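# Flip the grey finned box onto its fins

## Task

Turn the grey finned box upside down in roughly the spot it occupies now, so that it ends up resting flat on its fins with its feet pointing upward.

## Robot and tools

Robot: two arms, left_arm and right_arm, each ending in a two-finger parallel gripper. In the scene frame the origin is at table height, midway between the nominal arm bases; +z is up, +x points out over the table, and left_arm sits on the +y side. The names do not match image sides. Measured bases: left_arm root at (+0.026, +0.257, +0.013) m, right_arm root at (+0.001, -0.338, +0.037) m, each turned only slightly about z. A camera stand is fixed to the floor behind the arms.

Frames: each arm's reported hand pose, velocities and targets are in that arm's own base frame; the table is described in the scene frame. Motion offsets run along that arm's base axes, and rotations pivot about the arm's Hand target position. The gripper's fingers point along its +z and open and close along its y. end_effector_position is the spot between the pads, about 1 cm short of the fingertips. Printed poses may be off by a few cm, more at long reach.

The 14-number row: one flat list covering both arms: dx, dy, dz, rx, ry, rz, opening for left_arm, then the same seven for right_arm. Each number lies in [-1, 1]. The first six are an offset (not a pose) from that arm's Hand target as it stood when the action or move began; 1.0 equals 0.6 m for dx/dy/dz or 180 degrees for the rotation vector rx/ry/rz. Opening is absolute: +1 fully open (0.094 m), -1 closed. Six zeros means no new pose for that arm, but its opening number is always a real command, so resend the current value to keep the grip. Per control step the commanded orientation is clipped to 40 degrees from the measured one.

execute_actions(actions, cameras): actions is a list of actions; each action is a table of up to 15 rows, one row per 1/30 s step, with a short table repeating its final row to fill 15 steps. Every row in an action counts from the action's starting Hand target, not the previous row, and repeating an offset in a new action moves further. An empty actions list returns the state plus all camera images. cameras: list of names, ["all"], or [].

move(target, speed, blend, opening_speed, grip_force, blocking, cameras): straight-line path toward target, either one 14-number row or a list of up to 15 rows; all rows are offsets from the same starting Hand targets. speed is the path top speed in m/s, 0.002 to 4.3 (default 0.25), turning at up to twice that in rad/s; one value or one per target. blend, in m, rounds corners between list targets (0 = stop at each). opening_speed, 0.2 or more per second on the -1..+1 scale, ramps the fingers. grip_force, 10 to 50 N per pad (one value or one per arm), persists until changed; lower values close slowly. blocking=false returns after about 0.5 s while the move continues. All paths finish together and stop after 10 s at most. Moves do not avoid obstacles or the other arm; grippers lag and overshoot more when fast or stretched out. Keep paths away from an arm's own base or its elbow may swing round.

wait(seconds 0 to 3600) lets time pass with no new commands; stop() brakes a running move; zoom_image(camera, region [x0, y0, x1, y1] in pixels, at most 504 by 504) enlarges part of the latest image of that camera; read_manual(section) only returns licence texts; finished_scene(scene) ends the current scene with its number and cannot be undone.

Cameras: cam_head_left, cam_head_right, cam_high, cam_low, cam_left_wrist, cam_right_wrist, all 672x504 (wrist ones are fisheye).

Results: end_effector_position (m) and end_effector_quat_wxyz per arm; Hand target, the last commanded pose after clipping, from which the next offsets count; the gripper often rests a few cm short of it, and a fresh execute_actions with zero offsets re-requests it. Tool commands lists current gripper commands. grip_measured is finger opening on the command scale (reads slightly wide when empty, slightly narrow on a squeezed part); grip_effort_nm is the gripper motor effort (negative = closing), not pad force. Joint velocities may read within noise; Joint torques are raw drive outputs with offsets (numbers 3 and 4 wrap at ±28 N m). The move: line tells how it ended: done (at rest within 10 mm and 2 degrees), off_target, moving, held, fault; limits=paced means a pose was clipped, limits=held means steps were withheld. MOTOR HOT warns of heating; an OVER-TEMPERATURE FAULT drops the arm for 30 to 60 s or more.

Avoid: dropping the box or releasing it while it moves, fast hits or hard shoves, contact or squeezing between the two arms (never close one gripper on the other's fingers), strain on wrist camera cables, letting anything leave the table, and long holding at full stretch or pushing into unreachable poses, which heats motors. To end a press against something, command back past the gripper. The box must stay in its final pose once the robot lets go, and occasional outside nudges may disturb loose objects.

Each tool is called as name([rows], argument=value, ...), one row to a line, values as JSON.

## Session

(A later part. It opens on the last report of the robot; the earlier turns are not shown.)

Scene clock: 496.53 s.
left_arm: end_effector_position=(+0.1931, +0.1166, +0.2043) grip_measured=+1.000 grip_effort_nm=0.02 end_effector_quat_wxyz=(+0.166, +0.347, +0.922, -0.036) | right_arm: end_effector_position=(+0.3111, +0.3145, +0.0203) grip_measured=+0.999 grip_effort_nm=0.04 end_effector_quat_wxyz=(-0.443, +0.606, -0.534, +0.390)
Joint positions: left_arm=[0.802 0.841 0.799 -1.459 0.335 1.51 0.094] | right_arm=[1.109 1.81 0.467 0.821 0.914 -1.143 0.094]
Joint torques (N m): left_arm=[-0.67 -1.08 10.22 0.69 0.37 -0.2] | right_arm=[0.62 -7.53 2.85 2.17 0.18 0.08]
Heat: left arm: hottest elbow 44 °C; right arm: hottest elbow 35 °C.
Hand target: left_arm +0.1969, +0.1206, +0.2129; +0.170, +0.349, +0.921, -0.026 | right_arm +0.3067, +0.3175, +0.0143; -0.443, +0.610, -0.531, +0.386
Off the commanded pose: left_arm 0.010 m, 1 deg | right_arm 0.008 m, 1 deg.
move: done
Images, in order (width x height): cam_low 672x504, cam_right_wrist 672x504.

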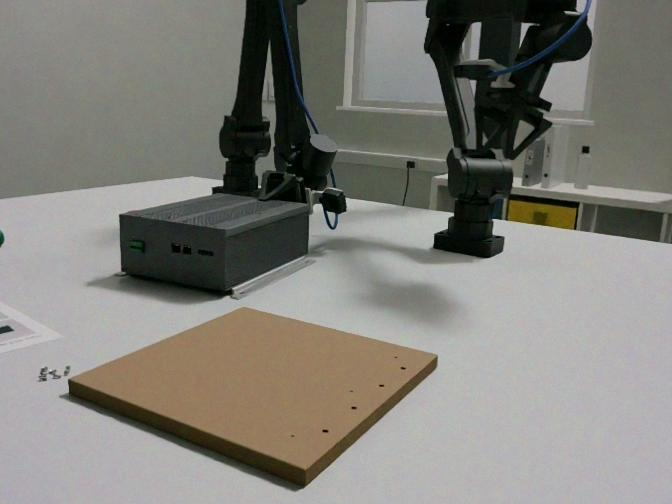

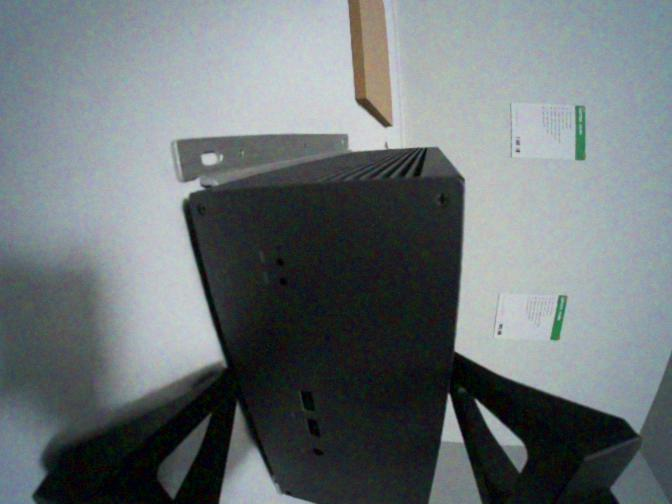

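move([
  [0,0,0,0,0,0,1,-0.03,0,0.06,0,0,0,1],
  [0,0,0,0,0,0,1,-0.165,-0.023,0.055,0.0139,-0.099,0,1],
], blend=[0.01,0], cameras=["cam_right_wrist"])

zoom_image(camera="cam_right_wrist", region=[180, 120, 480, 400])

Scene clock: 637.90 s.
left_arm: end_effector_position=(+0.1931, +0.1166, +0.2043) grip_measured=+1.000 grip_effort_nm=0.02 end_effector_quat_wxyz=(+0.166, +0.347, +0.922, -0.036) | right_arm: end_effector_position=(+0.2100, +0.3014, +0.0479) grip_measured=+0.999 grip_effort_nm=0.04 end_effector_quat_wxyz=(+0.521, -0.537, +0.475, -0.462)
Joint positions: left_arm=[0.802 0.841 0.799 -1.459 0.335 1.51 0.094] | right_arm=[1.44 2.022 0.349 1.556 1.317 -1.459 0.094]
Joint torques (N m): left_arm=[-0.79 -1.26 10.25 0.73 0.37 -0.2] | right_arm=[-0.73 -8.41 0.32 2.37 -0.1 -0.1]
Heat: left arm: hottest elbow 45 °C; right arm: hottest elbow 32 °C.
Hand target: left_arm +0.1969, +0.1206, +0.2129; +0.170, +0.349, +0.921, -0.026 | right_arm +0.2078, +0.3037, +0.0473; +0.533, -0.534, +0.464, -0.464
Off the commanded pose: left_arm 0.010 m, 1 deg | right_arm 0.003 m, 2 deg.
joint sent to its limit (right arm) — joint 4 (wrist pitch), upper limit. The joint targets still meet the commanded pose.
move: done

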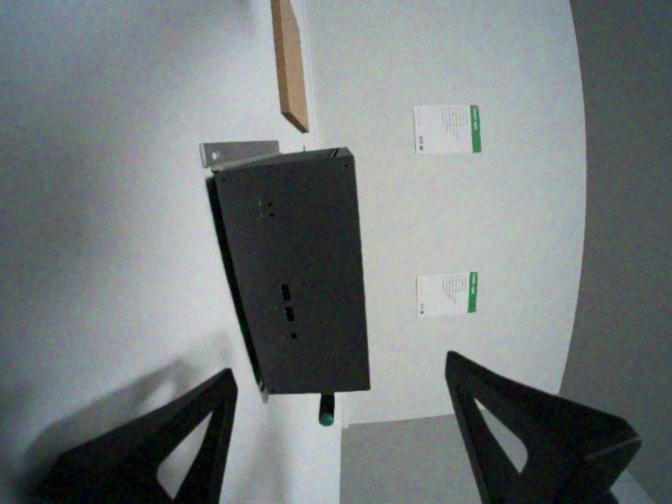

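Scaled by 1.680 from the camera's image (finer frame: 960x720).

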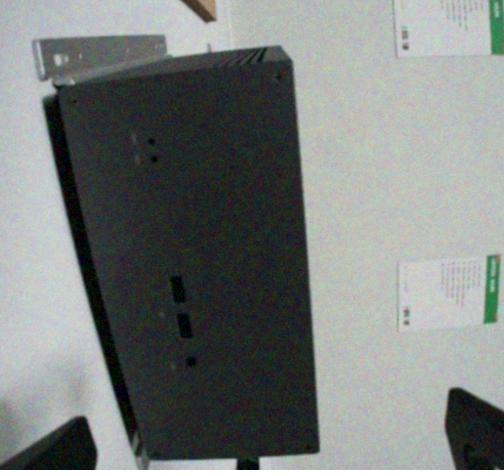

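move([
  [0,0,0,0,0,0,1,0.146,0.0195,-0.004,-0.0193,0.1375,0,1],
  [0,0,0,0,0,0,1,0.146,0.0195,-0.062,-0.0193,0.1375,0,1],
], speed=[0.15,0.04], cameras=["cam_right_wrist"])

Scene clock: 694.53 s.
left_arm: end_effector_position=(+0.1931, +0.1166, +0.2043) grip_measured=+1.000 grip_effort_nm=0.02 end_effector_quat_wxyz=(+0.166, +0.347, +0.922, -0.036) | right_arm: end_effector_position=(+0.2910, +0.3096, +0.0217) grip_measured=+0.999 grip_effort_nm=0.04 end_effector_quat_wxyz=(-0.413, +0.627, -0.554, +0.358)
Joint positions: left_arm=[0.802 0.841 0.799 -1.459 0.335 1.51 0.094] | right_arm=[1.14 1.687 0.456 0.543 0.885 -0.995 0.094]
Joint torques (N m): left_arm=[-0.79 -1.03 10.24 0.73 0.38 -0.21] | right_arm=[-1.73 -5.25 5.12 1.72 -0.69 0.06]
Heat: left arm: hottest elbow 45 °C; right arm: hottest elbow 31 °C.
Hand target: left_arm +0.1969, +0.1206, +0.2129; +0.170, +0.349, +0.921, -0.026 | right_arm +0.2954, +0.3155, +0.0101; -0.405, +0.636, -0.553, +0.353
Off the commanded pose: left_arm 0.010 m, 1 deg | right_arm 0.014 m, 2 deg.
move: off_target (right_arm)

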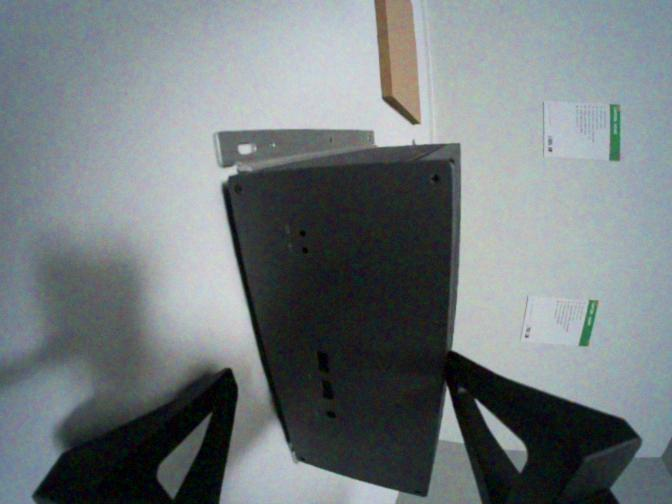

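move([
  [0,0,0,0,0,0,1,0,0,0.022,0,0,0,1],
  [0,0,0,0,0,0,1,0.0495,0.007,0.019,0,0,0,1],
], speed=[0.05,0.04], cameras=["cam_right_wrist"])

zoom_image(camera="cam_right_wrist", region=[140, 280, 520, 504])

Scene clock: 717.13 s.
left_arm: end_effector_position=(+0.1931, +0.1166, +0.2043) grip_measured=+1.000 grip_effort_nm=0.02 end_effector_quat_wxyz=(+0.166, +0.347, +0.922, -0.036) | right_arm: end_effector_position=(+0.3122, +0.3150, +0.0226) grip_measured=+0.999 grip_effort_nm=0.04 end_effector_quat_wxyz=(-0.405, +0.640, -0.550, +0.351)
Joint positions: left_arm=[0.802 0.841 0.799 -1.459 0.335 1.51 0.094] | right_arm=[1.08 1.69 0.491 0.532 0.814 -1.054 0.094]
Joint torques (N m): left_arm=[-0.62 -1.08 10.25 0.72 0.36 -0.19] | right_arm=[-3.02 -7.24 5.89 2.04 -0.19 -0.06]
Heat: left arm: hottest elbow 45 °C; right arm: hottest elbow 32 °C.
Hand target: left_arm +0.1969, +0.1206, +0.2129; +0.170, +0.349, +0.921, -0.026 | right_arm +0.3251, +0.3197, +0.0216; -0.405, +0.636, -0.553, +0.353
Off the commanded pose: left_arm 0.010 m, 1 deg | right_arm 0.014 m, 1 deg.
move: off_target (right_arm)

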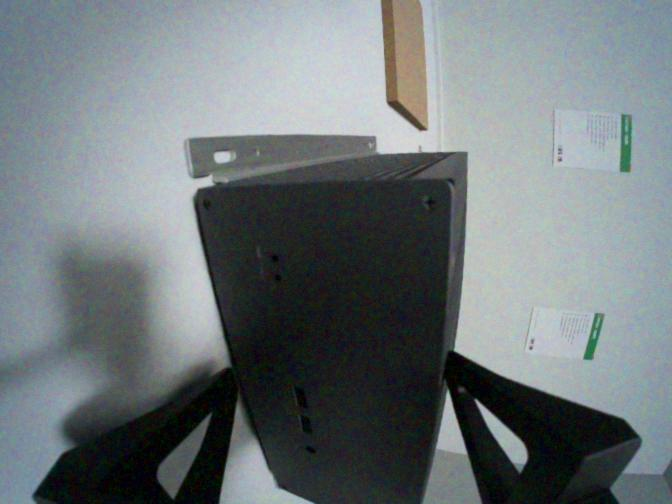

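Scaled by 1.326 from the camera's image (finer frame: 960x720).

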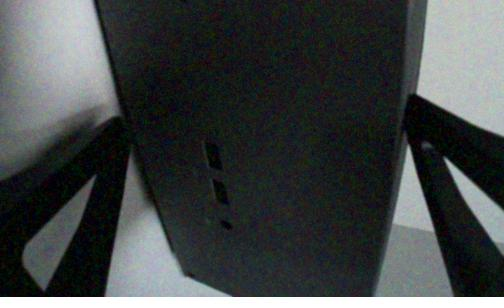

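move(target=[0,0,0,0,0,0,1,0.0265,0.0037,-0.001,0,0,0,1], speed=0.03, cameras=["cam_right_wrist"])

zoom_image(camera="cam_right_wrist", region=[140, 280, 520, 504])

Scene clock: 729.17 s.
left_arm: end_effector_position=(+0.1931, +0.1166, +0.2043) grip_measured=+1.000 grip_effort_nm=0.02 end_effector_quat_wxyz=(+0.166, +0.347, +0.922, -0.036) | right_arm: end_effector_position=(+0.3208, +0.3174, +0.0227) grip_measured=+0.999 grip_effort_nm=0.04 end_effector_quat_wxyz=(-0.406, +0.642, -0.548, +0.349)
Joint positions: left_arm=[0.802 0.841 0.799 -1.459 0.335 1.51 0.094] | right_arm=[1.059 1.7 0.504 0.545 0.792 -1.077 0.094]
Joint torques (N m): left_arm=[-0.67 -0.97 10.24 0.7 0.38 -0.2] | right_arm=[-3.37 -6.18 6.61 2.32 -0.47 -0.17]
Heat: left arm: hottest elbow 45 °C; right arm: hottest elbow 32 °C.
Hand target: left_arm +0.1969, +0.1206, +0.2129; +0.170, +0.349, +0.921, -0.026 | right_arm +0.3409, +0.3219, +0.0209; -0.405, +0.636, -0.553, +0.353
Off the commanded pose: left_arm 0.010 m, 1 deg | right_arm 0.021 m, 1 deg.
move: off_target (right_arm)

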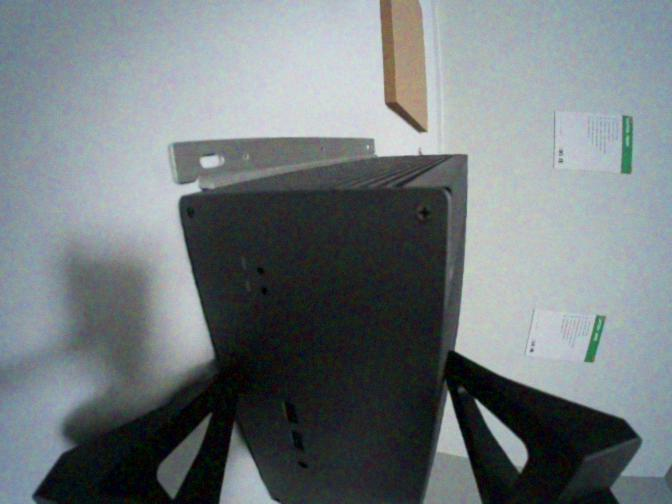

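Scaled by 1.326 from the camera's image (finer frame: 960x720).

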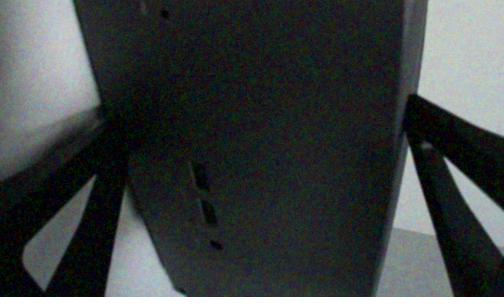

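move([
  [0,0,0,0,0,0,1,-0.132,-0.02,0.02,0,0,0,1],
  [0,0,0,0,0,0,1,-0.132,-0.05,0.35,0,0,0,1],
  [0.1397,-0.3675,-0.0882,-0.2419,0.171,0.2361,-1,0.036,-0.2945,0.333,0.3938,0.5266,-0.3241,-1],
  [0.1397,-0.3675,-0.0882,-0.2419,0.171,0.2361,-1,0.036,-0.2945,0.2,0.3938,0.5266,-0.3241,-1],
], blend=[0.01,0.04,0,0], speed=0.3, cameras=["all"])

Scene clock: 1240.60 s.
left_arm: end_effector_position=(+0.2801, -0.0970, +0.1636) grip_measured=-0.989 grip_effort_nm=-0.60 end_effector_quat_wxyz=(+0.047, -0.099, +0.919, -0.379) | right_arm: end_effector_position=(+0.3539, +0.1475, +0.1335) grip_measured=-0.986 grip_effort_nm=-0.76 end_effector_quat_wxyz=(-0.044, -0.068, +0.921, +0.380)
Joint positions: left_arm=[0.091 1.025 0.68 -1.087 0.774 -0.18 0.001] | right_arm=[0.072 1.472 0.969 -1.185 -0.779 -0.125 0.001]
Joint torques (N m): left_arm=[-1.55 -2.37 7.98 1.37 0.62 -0.26] | right_arm=[-1.32 -9.76 7.82 0.76 -0.66 -0.04]
Heat: left arm: hottest elbow 47 °C; right arm: hottest elbow 38 °C.
Hand target: left_arm +0.2807, -0.0999, +0.1599; +0.042, -0.100, +0.919, -0.380 | right_arm +0.3625, +0.1452, +0.1409; -0.028, -0.068, +0.921, +0.382
Off the commanded pose: left_arm 0.005 m, 1 deg | right_arm 0.012 m, 2 deg.
move: off_target (right_arm); target 3's new opening was sent with right_arm's hand 0.022 m and 2 deg from that target

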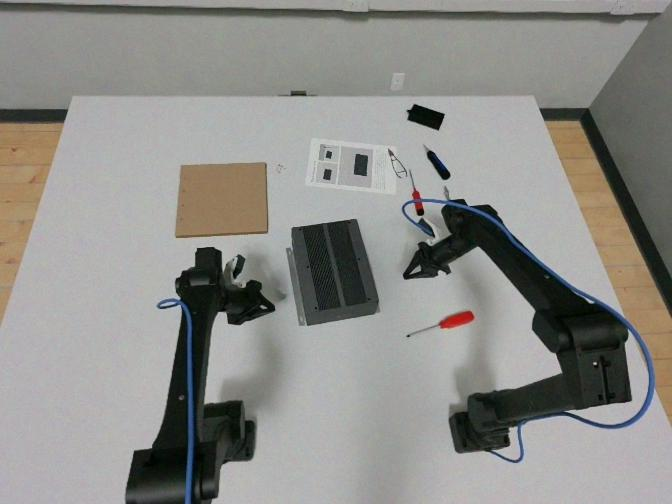

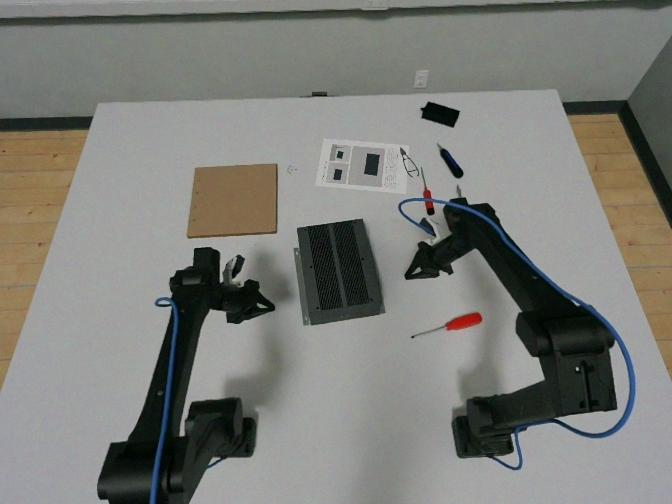

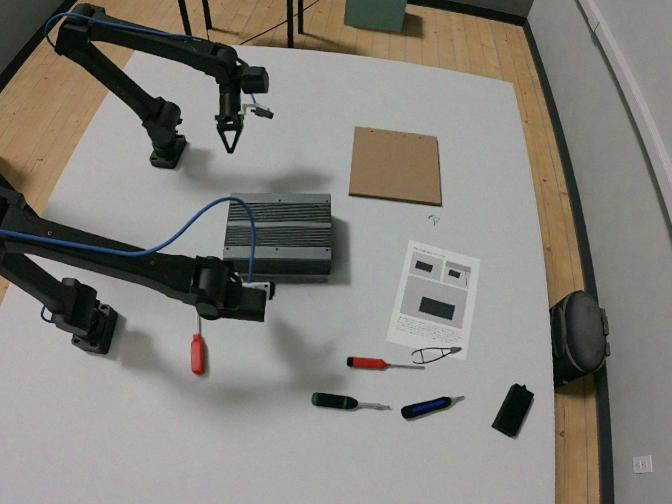

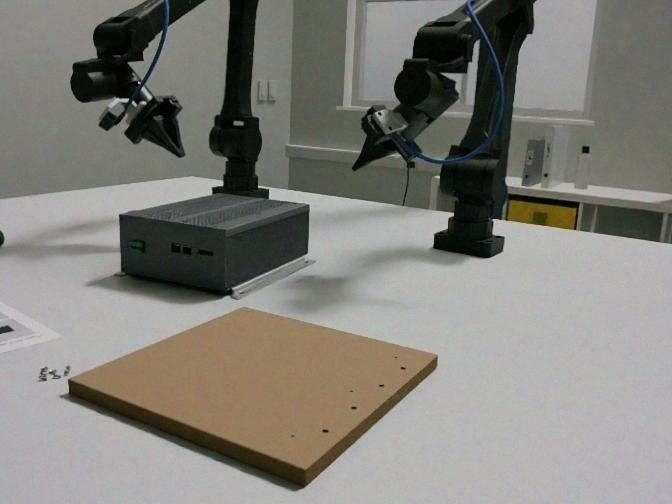

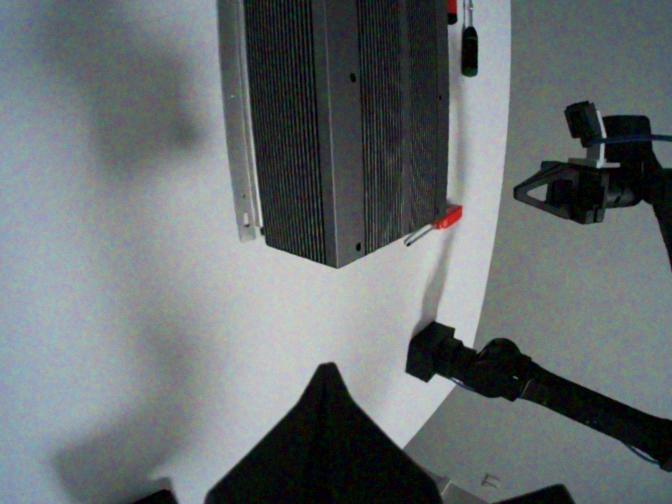

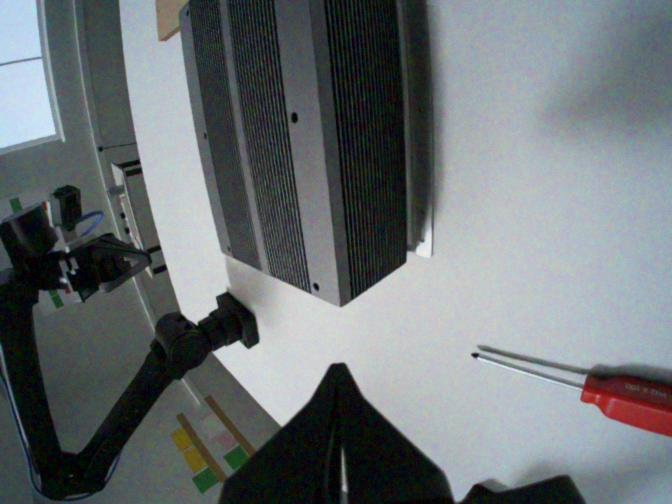

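move(target=[0.0105,-0.1063,-0.1783,0,0,0,-1,-0.0008,0.0967,-0.1217,0,0,0,-1], speed=0.12, cameras=["cam_left_wrist","cam_right_wrist"])

Scene clock: 1302.57 s.
left_arm: end_effector_position=(+0.2877, -0.1613, +0.0571) grip_measured=-0.989 grip_effort_nm=-0.60 end_effector_quat_wxyz=(+0.046, -0.098, +0.918, -0.381) | right_arm: end_effector_position=(+0.3608, +0.1980, +0.0685) grip_measured=-0.986 grip_effort_nm=-0.76 end_effector_quat_wxyz=(-0.029, -0.064, +0.922, +0.381)
Joint positions: left_arm=[-0.155 1.227 0.475 -0.46 0.718 -0.503 0.001] | right_arm=[0.201 1.567 0.875 -0.824 -0.782 0.085 0.001]
Joint torques (N m): left_arm=[-1.61 -3.31 6.61 1.81 0.36 -0.28] | right_arm=[-0.09 -9.88 6.31 1.03 -0.62 -0.06]
Heat: left arm: hottest elbow 47 °C; right arm: hottest elbow 37 °C.
Hand target: left_arm +0.2870, -0.1637, +0.0529; +0.042, -0.100, +0.919, -0.380 | right_arm +0.3620, +0.2032, +0.0679; -0.028, -0.068, +0.921, +0.382
Off the commanded pose: left_arm 0.005 m, 1 deg | right_arm 0.005 m, 1 deg.
move: done

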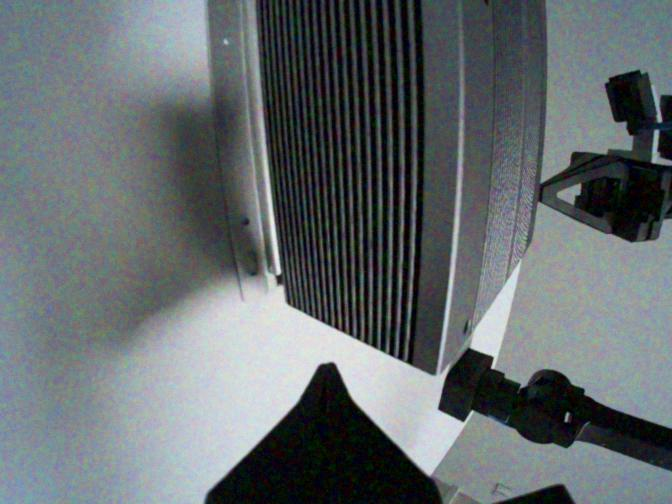

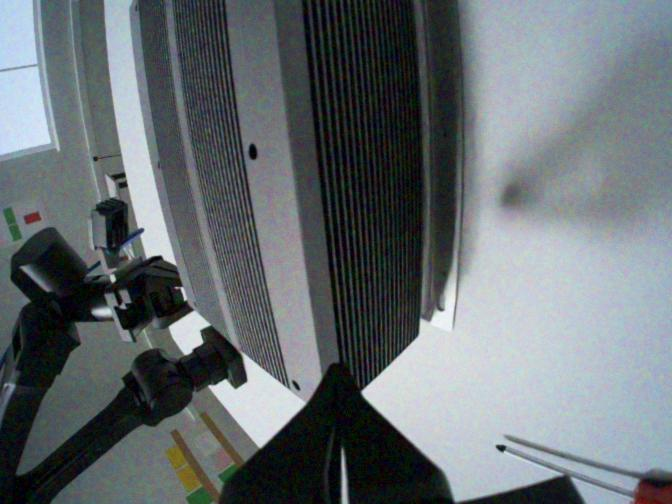

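move(target=[0.0617,0.0137,-0.02,0,0,0,-1,0,0,-0.075,0,0,0,-1], speed=0.12, cameras=["cam_left_wrist","cam_right_wrist"])

Scene clock: 1393.93 s.
left_arm: end_effector_position=(+0.3071, -0.1549, +0.0360) grip_measured=-0.989 grip_effort_nm=-0.60 end_effector_quat_wxyz=(+0.027, -0.109, +0.920, -0.376) | right_arm: end_effector_position=(+0.3592, +0.1977, +0.0210) grip_measured=-0.986 grip_effort_nm=-0.76 end_effector_quat_wxyz=(-0.033, -0.062, +0.922, +0.380)
Joint positions: left_arm=[-0.123 1.36 0.524 -0.442 0.727 -0.471 0.001] | right_arm=[0.201 1.666 0.833 -0.691 -0.782 0.086 0.001]
Joint torques (N m): left_arm=[-0.21 -4.48 8.68 1.66 0.62 -0.01] | right_arm=[-0.21 -10.81 5.72 1.1 -0.62 -0.03]
Heat: left arm: hottest elbow 43 °C; right arm: hottest elbow 37 °C.
Hand target: left_arm +0.3239, -0.1555, +0.0409; +0.042, -0.100, +0.919, -0.380 | right_arm +0.3621, +0.2032, +0.0230; -0.028, -0.068, +0.921, +0.382
Off the commanded pose: left_arm 0.018 m, 2 deg | right_arm 0.006 m, 1 deg.
move: off_target (left_arm)

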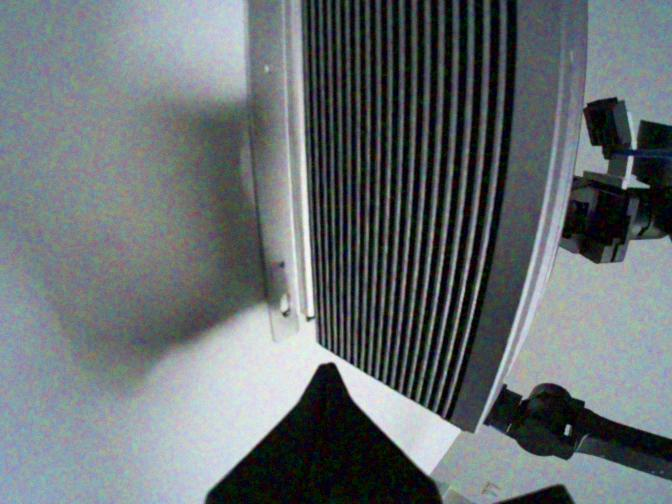

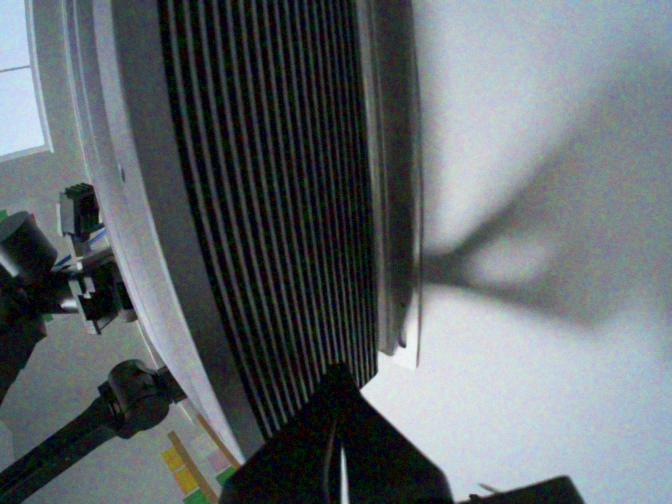

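move(target=[0.0252,-0.0092,0.0133,0,0,0,-1,-0.0025,0.0165,0,0,0,0,-1], speed=0.08)

move(target=[0.0055,-0.0244,0,0,0,0,-1,-0.0025,0.0165,0,0,0,0,-1], speed=0.06)

move(target=[0.0036,-0.0163,0,0,0,0,-1,-0.0025,0.0165,0,0,0,0,-1], speed=0.06, cameras=["cam_left_wrist","cam_right_wrist"])

Scene clock: 1415.93 s.
left_arm: end_effector_position=(+0.3281, -0.1575, +0.0456) grip_measured=-0.989 grip_effort_nm=-0.60 end_effector_quat_wxyz=(+0.041, -0.103, +0.919, -0.379) | right_arm: end_effector_position=(+0.3599, +0.2067, +0.0209) grip_measured=-0.986 grip_effort_nm=-0.76 end_effector_quat_wxyz=(-0.032, -0.061, +0.923, +0.379)
Joint positions: left_arm=[-0.123 1.379 0.572 -0.442 0.727 -0.47 0.001] | right_arm=[0.224 1.666 0.833 -0.664 -0.779 0.121 0.001]
Joint torques (N m): left_arm=[-1.26 -4.95 8.88 0.99 0.49 -0.15] | right_arm=[0.67 -10.93 5.44 1.22 -0.68 0.01]
Heat: left arm: hottest elbow 43 °C; right arm: hottest elbow 36 °C.
Hand target: left_arm +0.3391, -0.1610, +0.0488; +0.042, -0.101, +0.919, -0.380 | right_arm +0.3606, +0.2132, +0.0230; -0.028, -0.068, +0.921, +0.382
Off the commanded pose: left_arm 0.012 m, 0 deg | right_arm 0.007 m, 1 deg.
move: off_target (left_arm)

Scene clock: 1416.83 s.
left_arm: end_effector_position=(+0.3248, -0.1703, +0.0430) grip_measured=-0.989 grip_effort_nm=-0.60 end_effector_quat_wxyz=(+0.031, -0.103, +0.920, -0.377) | right_arm: end_effector_position=(+0.3609, +0.2083, +0.0199) grip_measured=-0.986 grip_effort_nm=-0.76 end_effector_quat_wxyz=(-0.032, -0.051, +0.924, +0.378)
Joint positions: left_arm=[-0.165 1.387 0.572 -0.423 0.715 -0.513 0.001] | right_arm=[0.228 1.666 0.83 -0.648 -0.774 0.154 0.001]
Joint torques (N m): left_arm=[-1.38 -5.07 9.37 1.74 0.36 -0.25] | right_arm=[2.2 -11.69 5.59 1.42 -0.74 -0.05]
Heat: left arm: hottest elbow 43 °C; right arm: hottest elbow 36 °C.
Hand target: left_arm +0.3424, -0.1756, +0.0488; +0.042, -0.100, +0.919, -0.380 | right_arm +0.3591, +0.2231, +0.0229; -0.028, -0.068, +0.921, +0.382
Off the commanded pose: left_arm 0.019 m, 1 deg | right_arm 0.015 m, 2 deg.
move: off_target (left_arm, right_arm)

Scene clock: 1417.60 s.
left_arm: end_effector_position=(+0.3258, -0.1717, +0.0416) grip_measured=-0.989 grip_effort_nm=-0.59 end_effector_quat_wxyz=(+0.030, -0.114, +0.920, -0.373) | right_arm: end_effector_position=(+0.3626, +0.2089, +0.0198) grip_measured=-0.986 grip_effort_nm=-0.76 end_effector_quat_wxyz=(-0.029, -0.041, +0.926, +0.375)
Joint positions: left_arm=[-0.174 1.389 0.572 -0.413 0.702 -0.546 0.001] | right_arm=[0.232 1.661 0.825 -0.629 -0.765 0.186 0.001]
Joint torques (N m): left_arm=[-3.14 -4.78 9.66 2.32 0.51 -0.29] | right_arm=[3.78 -10.52 5.68 1.69 -0.97 0.03]
Heat: left arm: hottest elbow 43 °C; right arm: hottest elbow 36 °C.
Hand target: left_arm +0.3445, -0.1854, +0.0488; +0.042, -0.100, +0.919, -0.380 | right_arm +0.3575, +0.2329, +0.0229; -0.028, -0.068, +0.921, +0.382
Off the commanded pose: left_arm 0.024 m, 2 deg | right_arm 0.025 m, 3 deg.
move: off_target (left_arm, right_arm)

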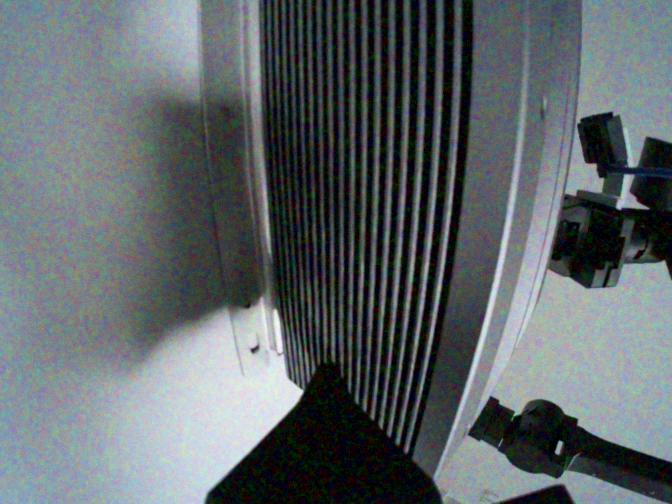

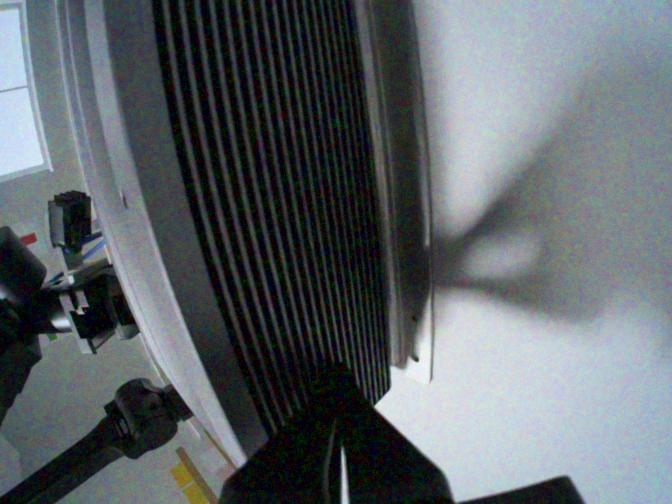

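move(target=[0.0130,-0.0585,0,0,0,0,-1,-0.0089,0.0593,0,0,0,0,-1], speed=0.08)

move(target=[0.0065,-0.0293,0,0,0,0,-1,-0.0045,0.0297,0,0,0,0,-1], speed=0.06)

Scene clock: 1439.47 s.
left_arm: end_effector_position=(+0.3303, -0.1747, +0.0420) grip_measured=-0.989 grip_effort_nm=-0.60 end_effector_quat_wxyz=(+0.029, -0.150, +0.920, -0.360) | right_arm: end_effector_position=(+0.3666, +0.2086, +0.0200) grip_measured=-0.986 grip_effort_nm=-0.76 end_effector_quat_wxyz=(-0.018, -0.009, +0.934, +0.357)
Joint positions: left_arm=[-0.198 1.381 0.575 -0.394 0.655 -0.648 0.001] | right_arm=[0.244 1.637 0.809 -0.581 -0.715 0.285 0.001]
Joint torques (N m): left_arm=[-8.88 -2.78 11 4.23 0.94 -0.33] | right_arm=[9.58 -9.17 6.2 2.67 -2.55 0.07]
Heat: left arm: hottest elbow 46 °C; right arm: hottest elbow 36 °C.
Hand target: left_arm +0.3525, -0.2205, +0.0488; +0.042, -0.100, +0.919, -0.380 | right_arm +0.3522, +0.2686, +0.0230; -0.028, -0.068, +0.921, +0.382
Off the commanded pose: left_arm 0.051 m, 6 deg | right_arm 0.062 m, 8 deg.
move: off_target (left_arm, right_arm)

Scene clock: 1440.43 s.
left_arm: end_effector_position=(+0.3320, -0.1784, +0.0425) grip_measured=-0.989 grip_effort_nm=-0.59 end_effector_quat_wxyz=(+0.032, -0.162, +0.921, -0.352) | right_arm: end_effector_position=(+0.3719, +0.2068, +0.0200) grip_measured=-0.986 grip_effort_nm=-0.76 end_effector_quat_wxyz=(-0.007, +0.006, +0.938, +0.348)
Joint positions: left_arm=[-0.218 1.375 0.576 -0.382 0.626 -0.693 0.001] | right_arm=[0.246 1.627 0.803 -0.551 -0.687 0.329 0.001]
Joint torques (N m): left_arm=[-10.75 -1.67 11.79 4.74 1.38 -0.36] | right_arm=[12.22 -8.82 6.46 2.86 -3.42 0.1]
Heat: left arm: hottest elbow 46 °C; right arm: hottest elbow 36 °C.
Hand target: left_arm +0.3563, -0.2381, +0.0489; +0.042, -0.100, +0.919, -0.380 | right_arm +0.3496, +0.2863, +0.0229; -0.028, -0.068, +0.921, +0.382
Off the commanded pose: left_arm 0.065 m, 8 deg | right_arm 0.083 m, 10 deg.
move: off_target (left_arm, right_arm)

move(target=[0.008,0.0018,0.058,0,0,0,-1,0.0,0.0,0.058,0,0,0,-1], speed=0.06, cameras=["cam_low","cam_left_wrist","cam_right_wrist"])

Scene clock: 1456.43 s.
left_arm: end_effector_position=(+0.3309, -0.1780, +0.0441) grip_measured=-0.989 grip_effort_nm=-0.59 end_effector_quat_wxyz=(+0.022, -0.166, +0.929, -0.330) | right_arm: end_effector_position=(+0.3684, +0.2070, +0.0209) grip_measured=-0.986 grip_effort_nm=-0.76 end_effector_quat_wxyz=(-0.013, +0.007, +0.942, +0.335)
Joint positions: left_arm=[-0.233 1.372 0.603 -0.452 0.588 -0.693 0.001] | right_arm=[0.256 1.619 0.808 -0.579 -0.664 0.333 0.001]
Joint torques (N m): left_arm=[-8.76 -6.77 13.97 2.51 3.06 -0.24] | right_arm=[10.99 -12.86 8.47 0.36 -4.44 0.1]
Heat: left arm: hottest elbow 47 °C; right arm: hottest elbow 37 °C.
Hand target: left_arm +0.3611, -0.2369, +0.0836; +0.042, -0.101, +0.919, -0.380 | right_arm +0.3496, +0.2863, +0.0578; -0.028, -0.068, +0.921, +0.382
Off the commanded pose: left_arm 0.077 m, 10 deg | right_arm 0.090 m, 11 deg.
move: off_target (left_arm, right_arm)

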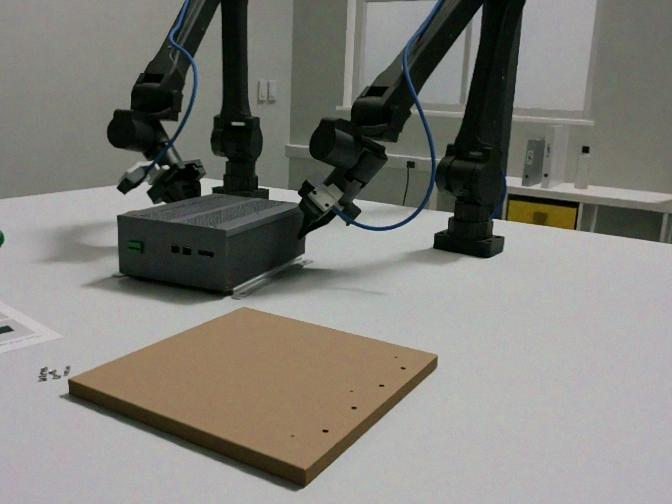

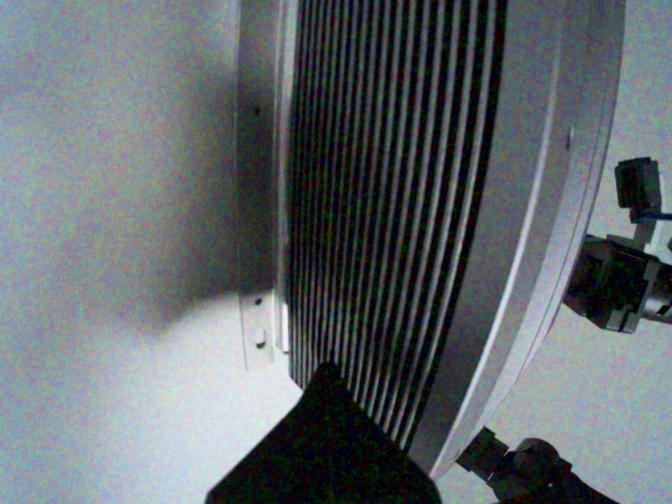

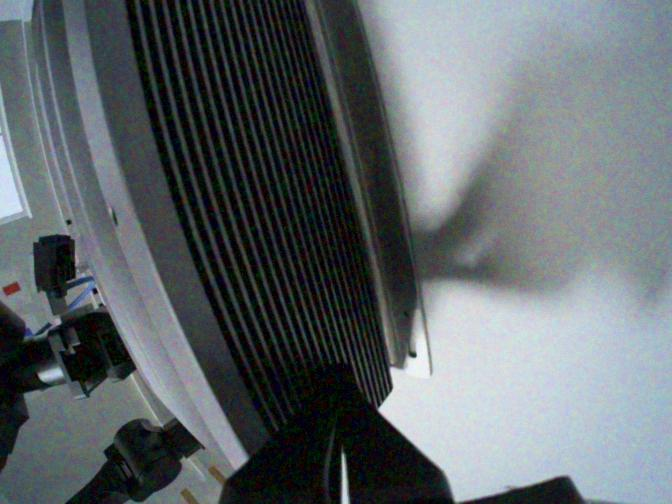

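move(target=[0.004,0.0009,0.05,0,0,0,-1,0.004,0.0006,0.05,0,0,0,-1], speed=0.06)

move(target=[0.004,0.0009,0.04,0,0,0,-1,0.004,0.0006,0.04,0,0,0,-1], speed=0.06, cameras=["cam_low"])

Scene clock: 1468.70 s.
left_arm: end_effector_position=(+0.3175, -0.1737, +0.0463) grip_measured=-0.989 grip_effort_nm=-0.59 end_effector_quat_wxyz=(-0.012, -0.180, +0.933, -0.311) | right_arm: end_effector_position=(+0.3430, +0.2102, +0.0236) grip_measured=-0.986 grip_effort_nm=-0.76 end_effector_quat_wxyz=(-0.057, +0.009, +0.946, +0.320)
Joint positions: left_arm=[-0.233 1.359 0.62 -0.565 0.58 -0.693 0.001] | right_arm=[0.284 1.602 0.808 -0.688 -0.656 0.332 0.001]
Joint torques (N m): left_arm=[-8.29 -10.34 15.77 2.63 3.61 -0.14] | right_arm=[9.7 -16.26 10.97 0.77 -4.95 0.05]
Heat: left arm: hottest elbow 48 °C; right arm: hottest wrist yaw 48 °C.
Hand target: left_arm +0.3636, -0.2364, +0.1137; +0.042, -0.100, +0.919, -0.380 | right_arm +0.3520, +0.2867, +0.0877; -0.028, -0.068, +0.921, +0.382
Off the commanded pose: left_arm 0.103 m, 14 deg | right_arm 0.100 m, 12 deg.
move: off_target (left_arm, right_arm)

Scene clock: 1469.63 s.
left_arm: end_effector_position=(+0.3154, -0.1724, +0.0628) grip_measured=-0.989 grip_effort_nm=-0.60 end_effector_quat_wxyz=(-0.019, -0.179, +0.936, -0.304) | right_arm: end_effector_position=(+0.3345, +0.2109, +0.0474) grip_measured=-0.986 grip_effort_nm=-0.76 end_effector_quat_wxyz=(-0.064, +0.006, +0.945, +0.321)
Joint positions: left_arm=[-0.233 1.322 0.649 -0.652 0.574 -0.684 0.001] | right_arm=[0.29 1.541 0.817 -0.769 -0.663 0.329 0.001]
Joint torques (N m): left_arm=[-7.82 -10.29 17.01 2.76 3.95 -0.15] | right_arm=[8.41 -13.98 13.24 0.95 -4.74 0.09]
Heat: left arm: hottest elbow 48 °C; right arm: hottest wrist yaw 49 °C.
Hand target: left_arm +0.3660, -0.2360, +0.1378; +0.042, -0.100, +0.919, -0.380 | right_arm +0.3543, +0.2870, +0.1117; -0.028, -0.068, +0.921, +0.382
Off the commanded pose: left_arm 0.110 m, 14 deg | right_arm 0.102 m, 12 deg.
move: off_target (left_arm, right_arm)

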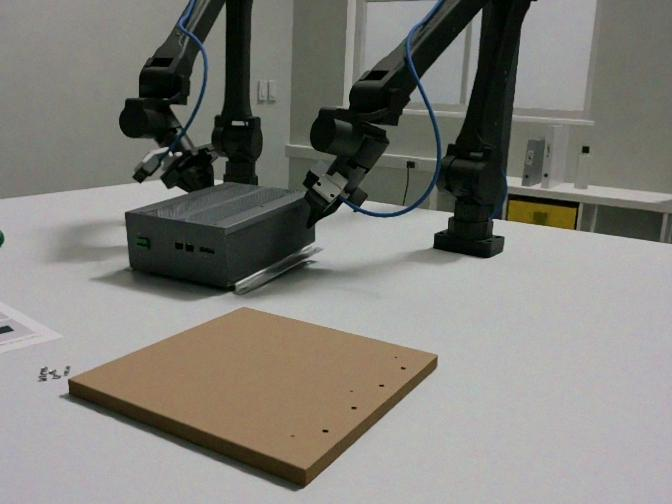

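move([
  [0.037,0.008,0.05,0,0,0,-1,0.037,0.0055,0.05,0,0,0,-1],
  [0.073,0.016,0.1,0,0,0,-1,0.074,0.011,0.1,0,0,0,-1],
], speed=0.06, blend=0.01, cameras=["cam_low","cam_left_wrist","cam_right_wrist"])

Scene clock: 1484.10 s.
left_arm: end_effector_position=(+0.3601, -0.1625, +0.1323) grip_measured=-0.989 grip_effort_nm=-0.59 end_effector_quat_wxyz=(-0.009, -0.176, +0.935, -0.308) | right_arm: end_effector_position=(+0.3788, +0.2178, +0.1131) grip_measured=-0.986 grip_effort_nm=-0.76 end_effector_quat_wxyz=(-0.064, +0.011, +0.947, +0.316)
Joint positions: left_arm=[-0.176 1.31 0.853 -0.881 0.588 -0.619 0.001] | right_arm=[0.279 1.535 1.024 -0.99 -0.652 0.326 0.001]
Joint torques (N m): left_arm=[-7.65 -7.53 18.33 3.28 4.33 -0.17] | right_arm=[7.94 -12.81 14.61 1.66 -5.29 -0.12]
Heat: left arm: hottest elbow 53 °C; right arm: hottest wrist yaw 61 °C.
Hand target: left_arm +0.4097, -0.2263, +0.1975; +0.042, -0.100, +0.919, -0.380 | right_arm +0.3987, +0.2936, +0.1717; -0.028, -0.068, +0.921, +0.382
Off the commanded pose: left_arm 0.104 m, 13 deg | right_arm 0.098 m, 13 deg.
move: off_target (left_arm, right_arm)

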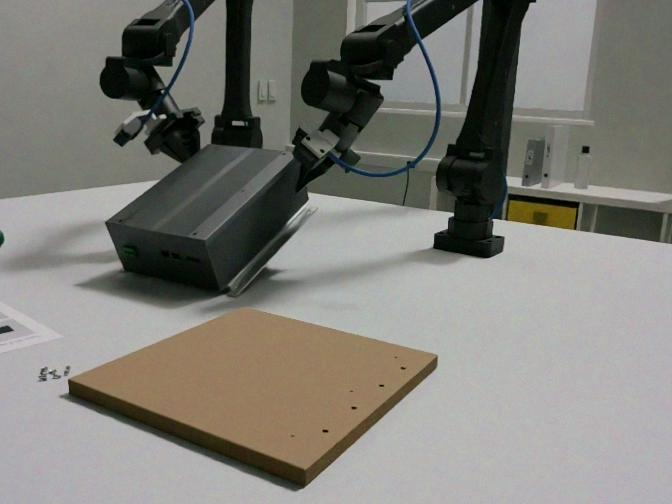

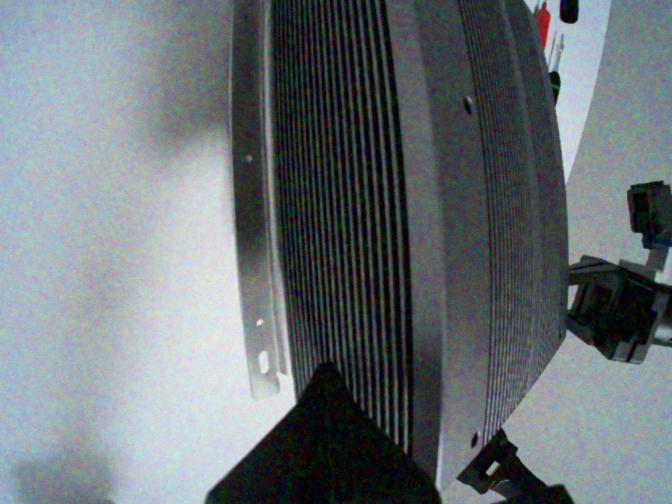

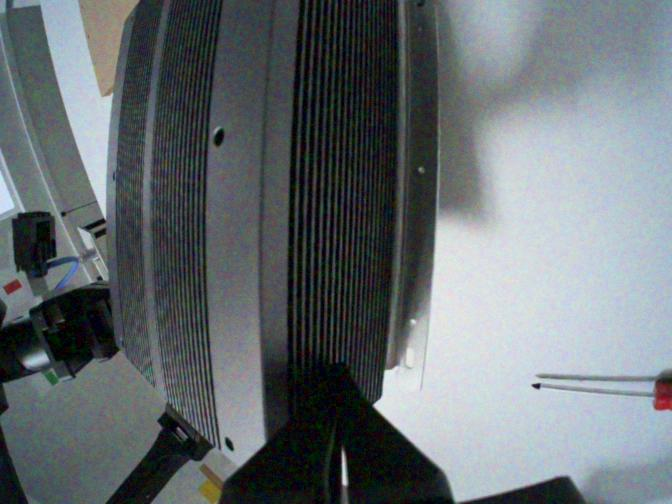

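move([
  [0.0943,0.0209,0.0877,0,0,0,-1,0.0956,0.0143,0.0877,0,0,0,-1],
  [0.2115,0.0468,0.137,0,0,0,-1,0.2143,0.0321,0.137,0,0,0,-1],
], speed=0.09, blend=0.02, cameras=["cam_low","cam_left_wrist","cam_right_wrist"])

Scene clock: 1496.17 s.
left_arm: end_effector_position=(+0.5262, -0.1360, +0.2428) grip_measured=-0.989 grip_effort_nm=-0.59 end_effector_quat_wxyz=(+0.034, -0.165, +0.925, -0.340) | right_arm: end_effector_position=(+0.5328, +0.2312, +0.2149) grip_measured=-0.986 grip_effort_nm=-0.76 end_effector_quat_wxyz=(-0.039, +0.010, +0.940, +0.340)
Joint positions: left_arm=[-0.056 1.597 1.439 -1.145 0.652 -0.501 0.001] | right_arm=[0.217 1.799 1.636 -1.313 -0.693 0.273 0.001]
Joint torques (N m): left_arm=[-8.47 -12.57 14.87 1.24 3.28 -0.07] | right_arm=[8.82 -15.79 13.33 1.16 -3.86 -0.28]
Heat: left arm: hottest elbow 60 °C; right arm: hottest wrist yaw 69 °C.
Hand target: left_arm +0.5366, -0.1983, +0.2799; +0.042, -0.100, +0.919, -0.380 | right_arm +0.5273, +0.3129, +0.2540; -0.028, -0.068, +0.921, +0.382
Off the commanded pose: left_arm 0.073 m, 9 deg | right_arm 0.091 m, 10 deg.
move: off_target (left_arm, right_arm)

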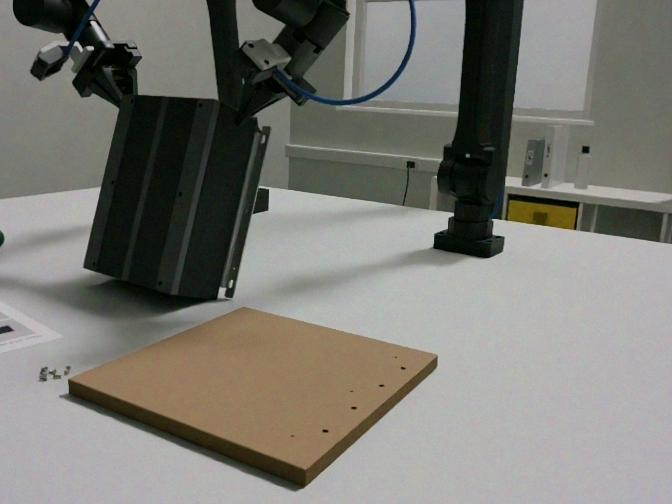

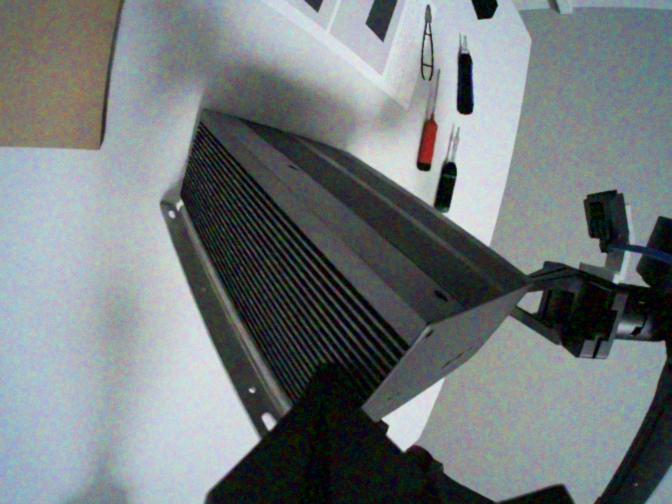

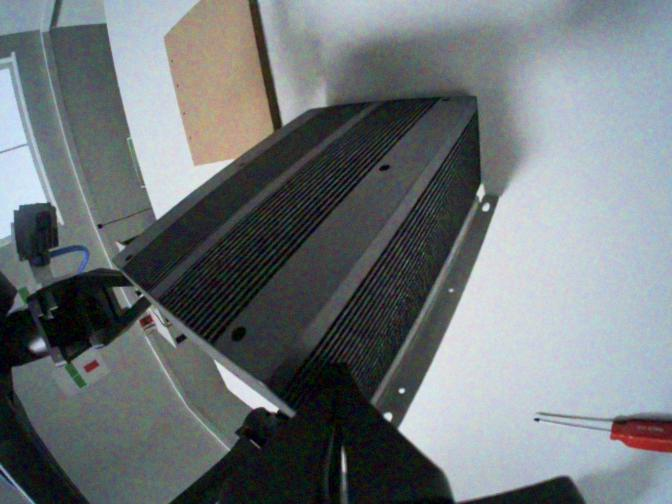

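move(target=[0.111,0.0245,-0.012,0,0,0,-1,0.115,0.0172,-0.012,0,0,0,-1], speed=0.07, cameras=["cam_low","cam_high","cam_right_wrist"])

Scene clock: 1507.73 s.
left_arm: end_effector_position=(+0.6007, -0.1247, +0.2476) grip_measured=-0.989 grip_effort_nm=-0.59 end_effector_quat_wxyz=(+0.046, -0.154, +0.922, -0.352) | right_arm: end_effector_position=(+0.6066, +0.2375, +0.2182) grip_measured=-0.986 grip_effort_nm=-0.76 end_effector_quat_wxyz=(-0.031, +0.004, +0.937, +0.349)
Joint positions: left_arm=[-0.024 1.78 1.682 -1.199 0.681 -0.453 0.001] | right_arm=[0.199 1.996 1.932 -1.407 -0.709 0.245 0.001]
Joint torques (N m): left_arm=[-7.82 -15.5 13.52 0.64 2.63 -0.04] | right_arm=[8.29 -17.96 12.79 1.16 -3.3 -0.23]
Heat: left arm: hottest elbow 59 °C; right arm: hottest wrist yaw 66 °C.
Hand target: left_arm +0.6032, -0.1836, +0.2728; +0.042, -0.100, +0.919, -0.380 | right_arm +0.5964, +0.3233, +0.2468; -0.028, -0.068, +0.921, +0.382
Off the commanded pose: left_arm 0.064 m, 7 deg | right_arm 0.091 m, 9 deg.
move: off_target (left_arm, right_arm)
Images, in order (width x height): cam_high 672x504, cam_low 672x504, cam_right_wrist 672x504.

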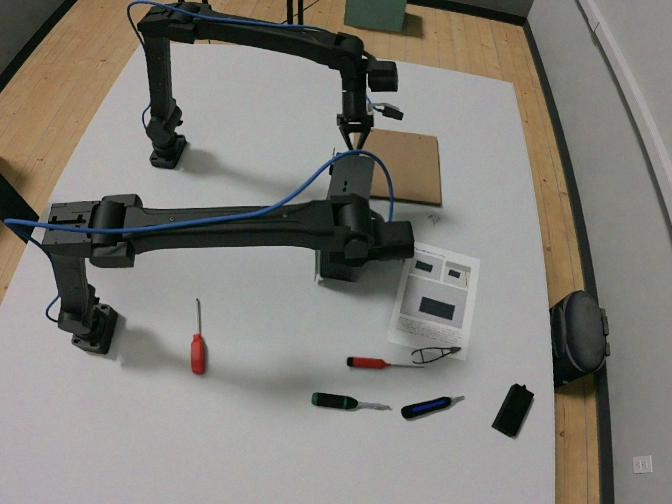

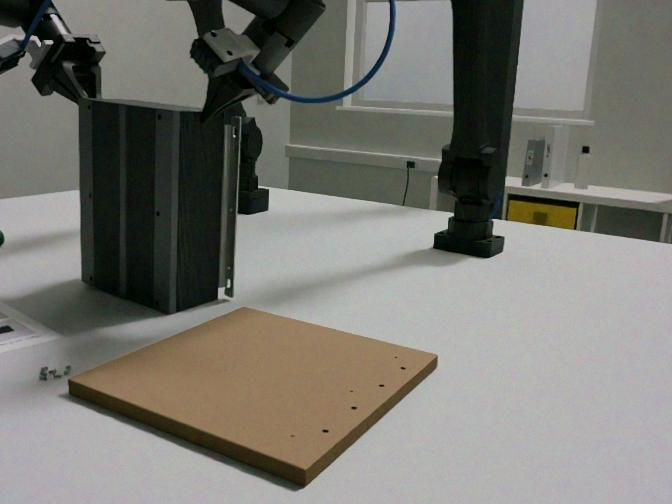

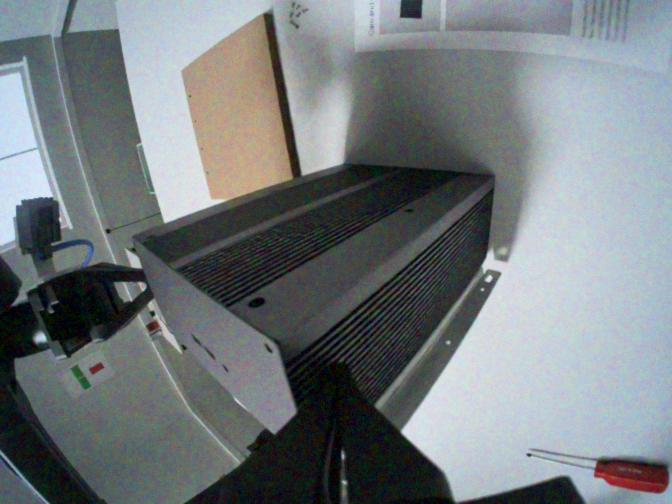

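zoom_image(camera="cam_low", region=[40, 220, 280, 340])

Scaled by 2.100.

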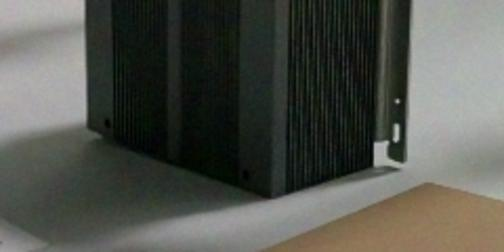

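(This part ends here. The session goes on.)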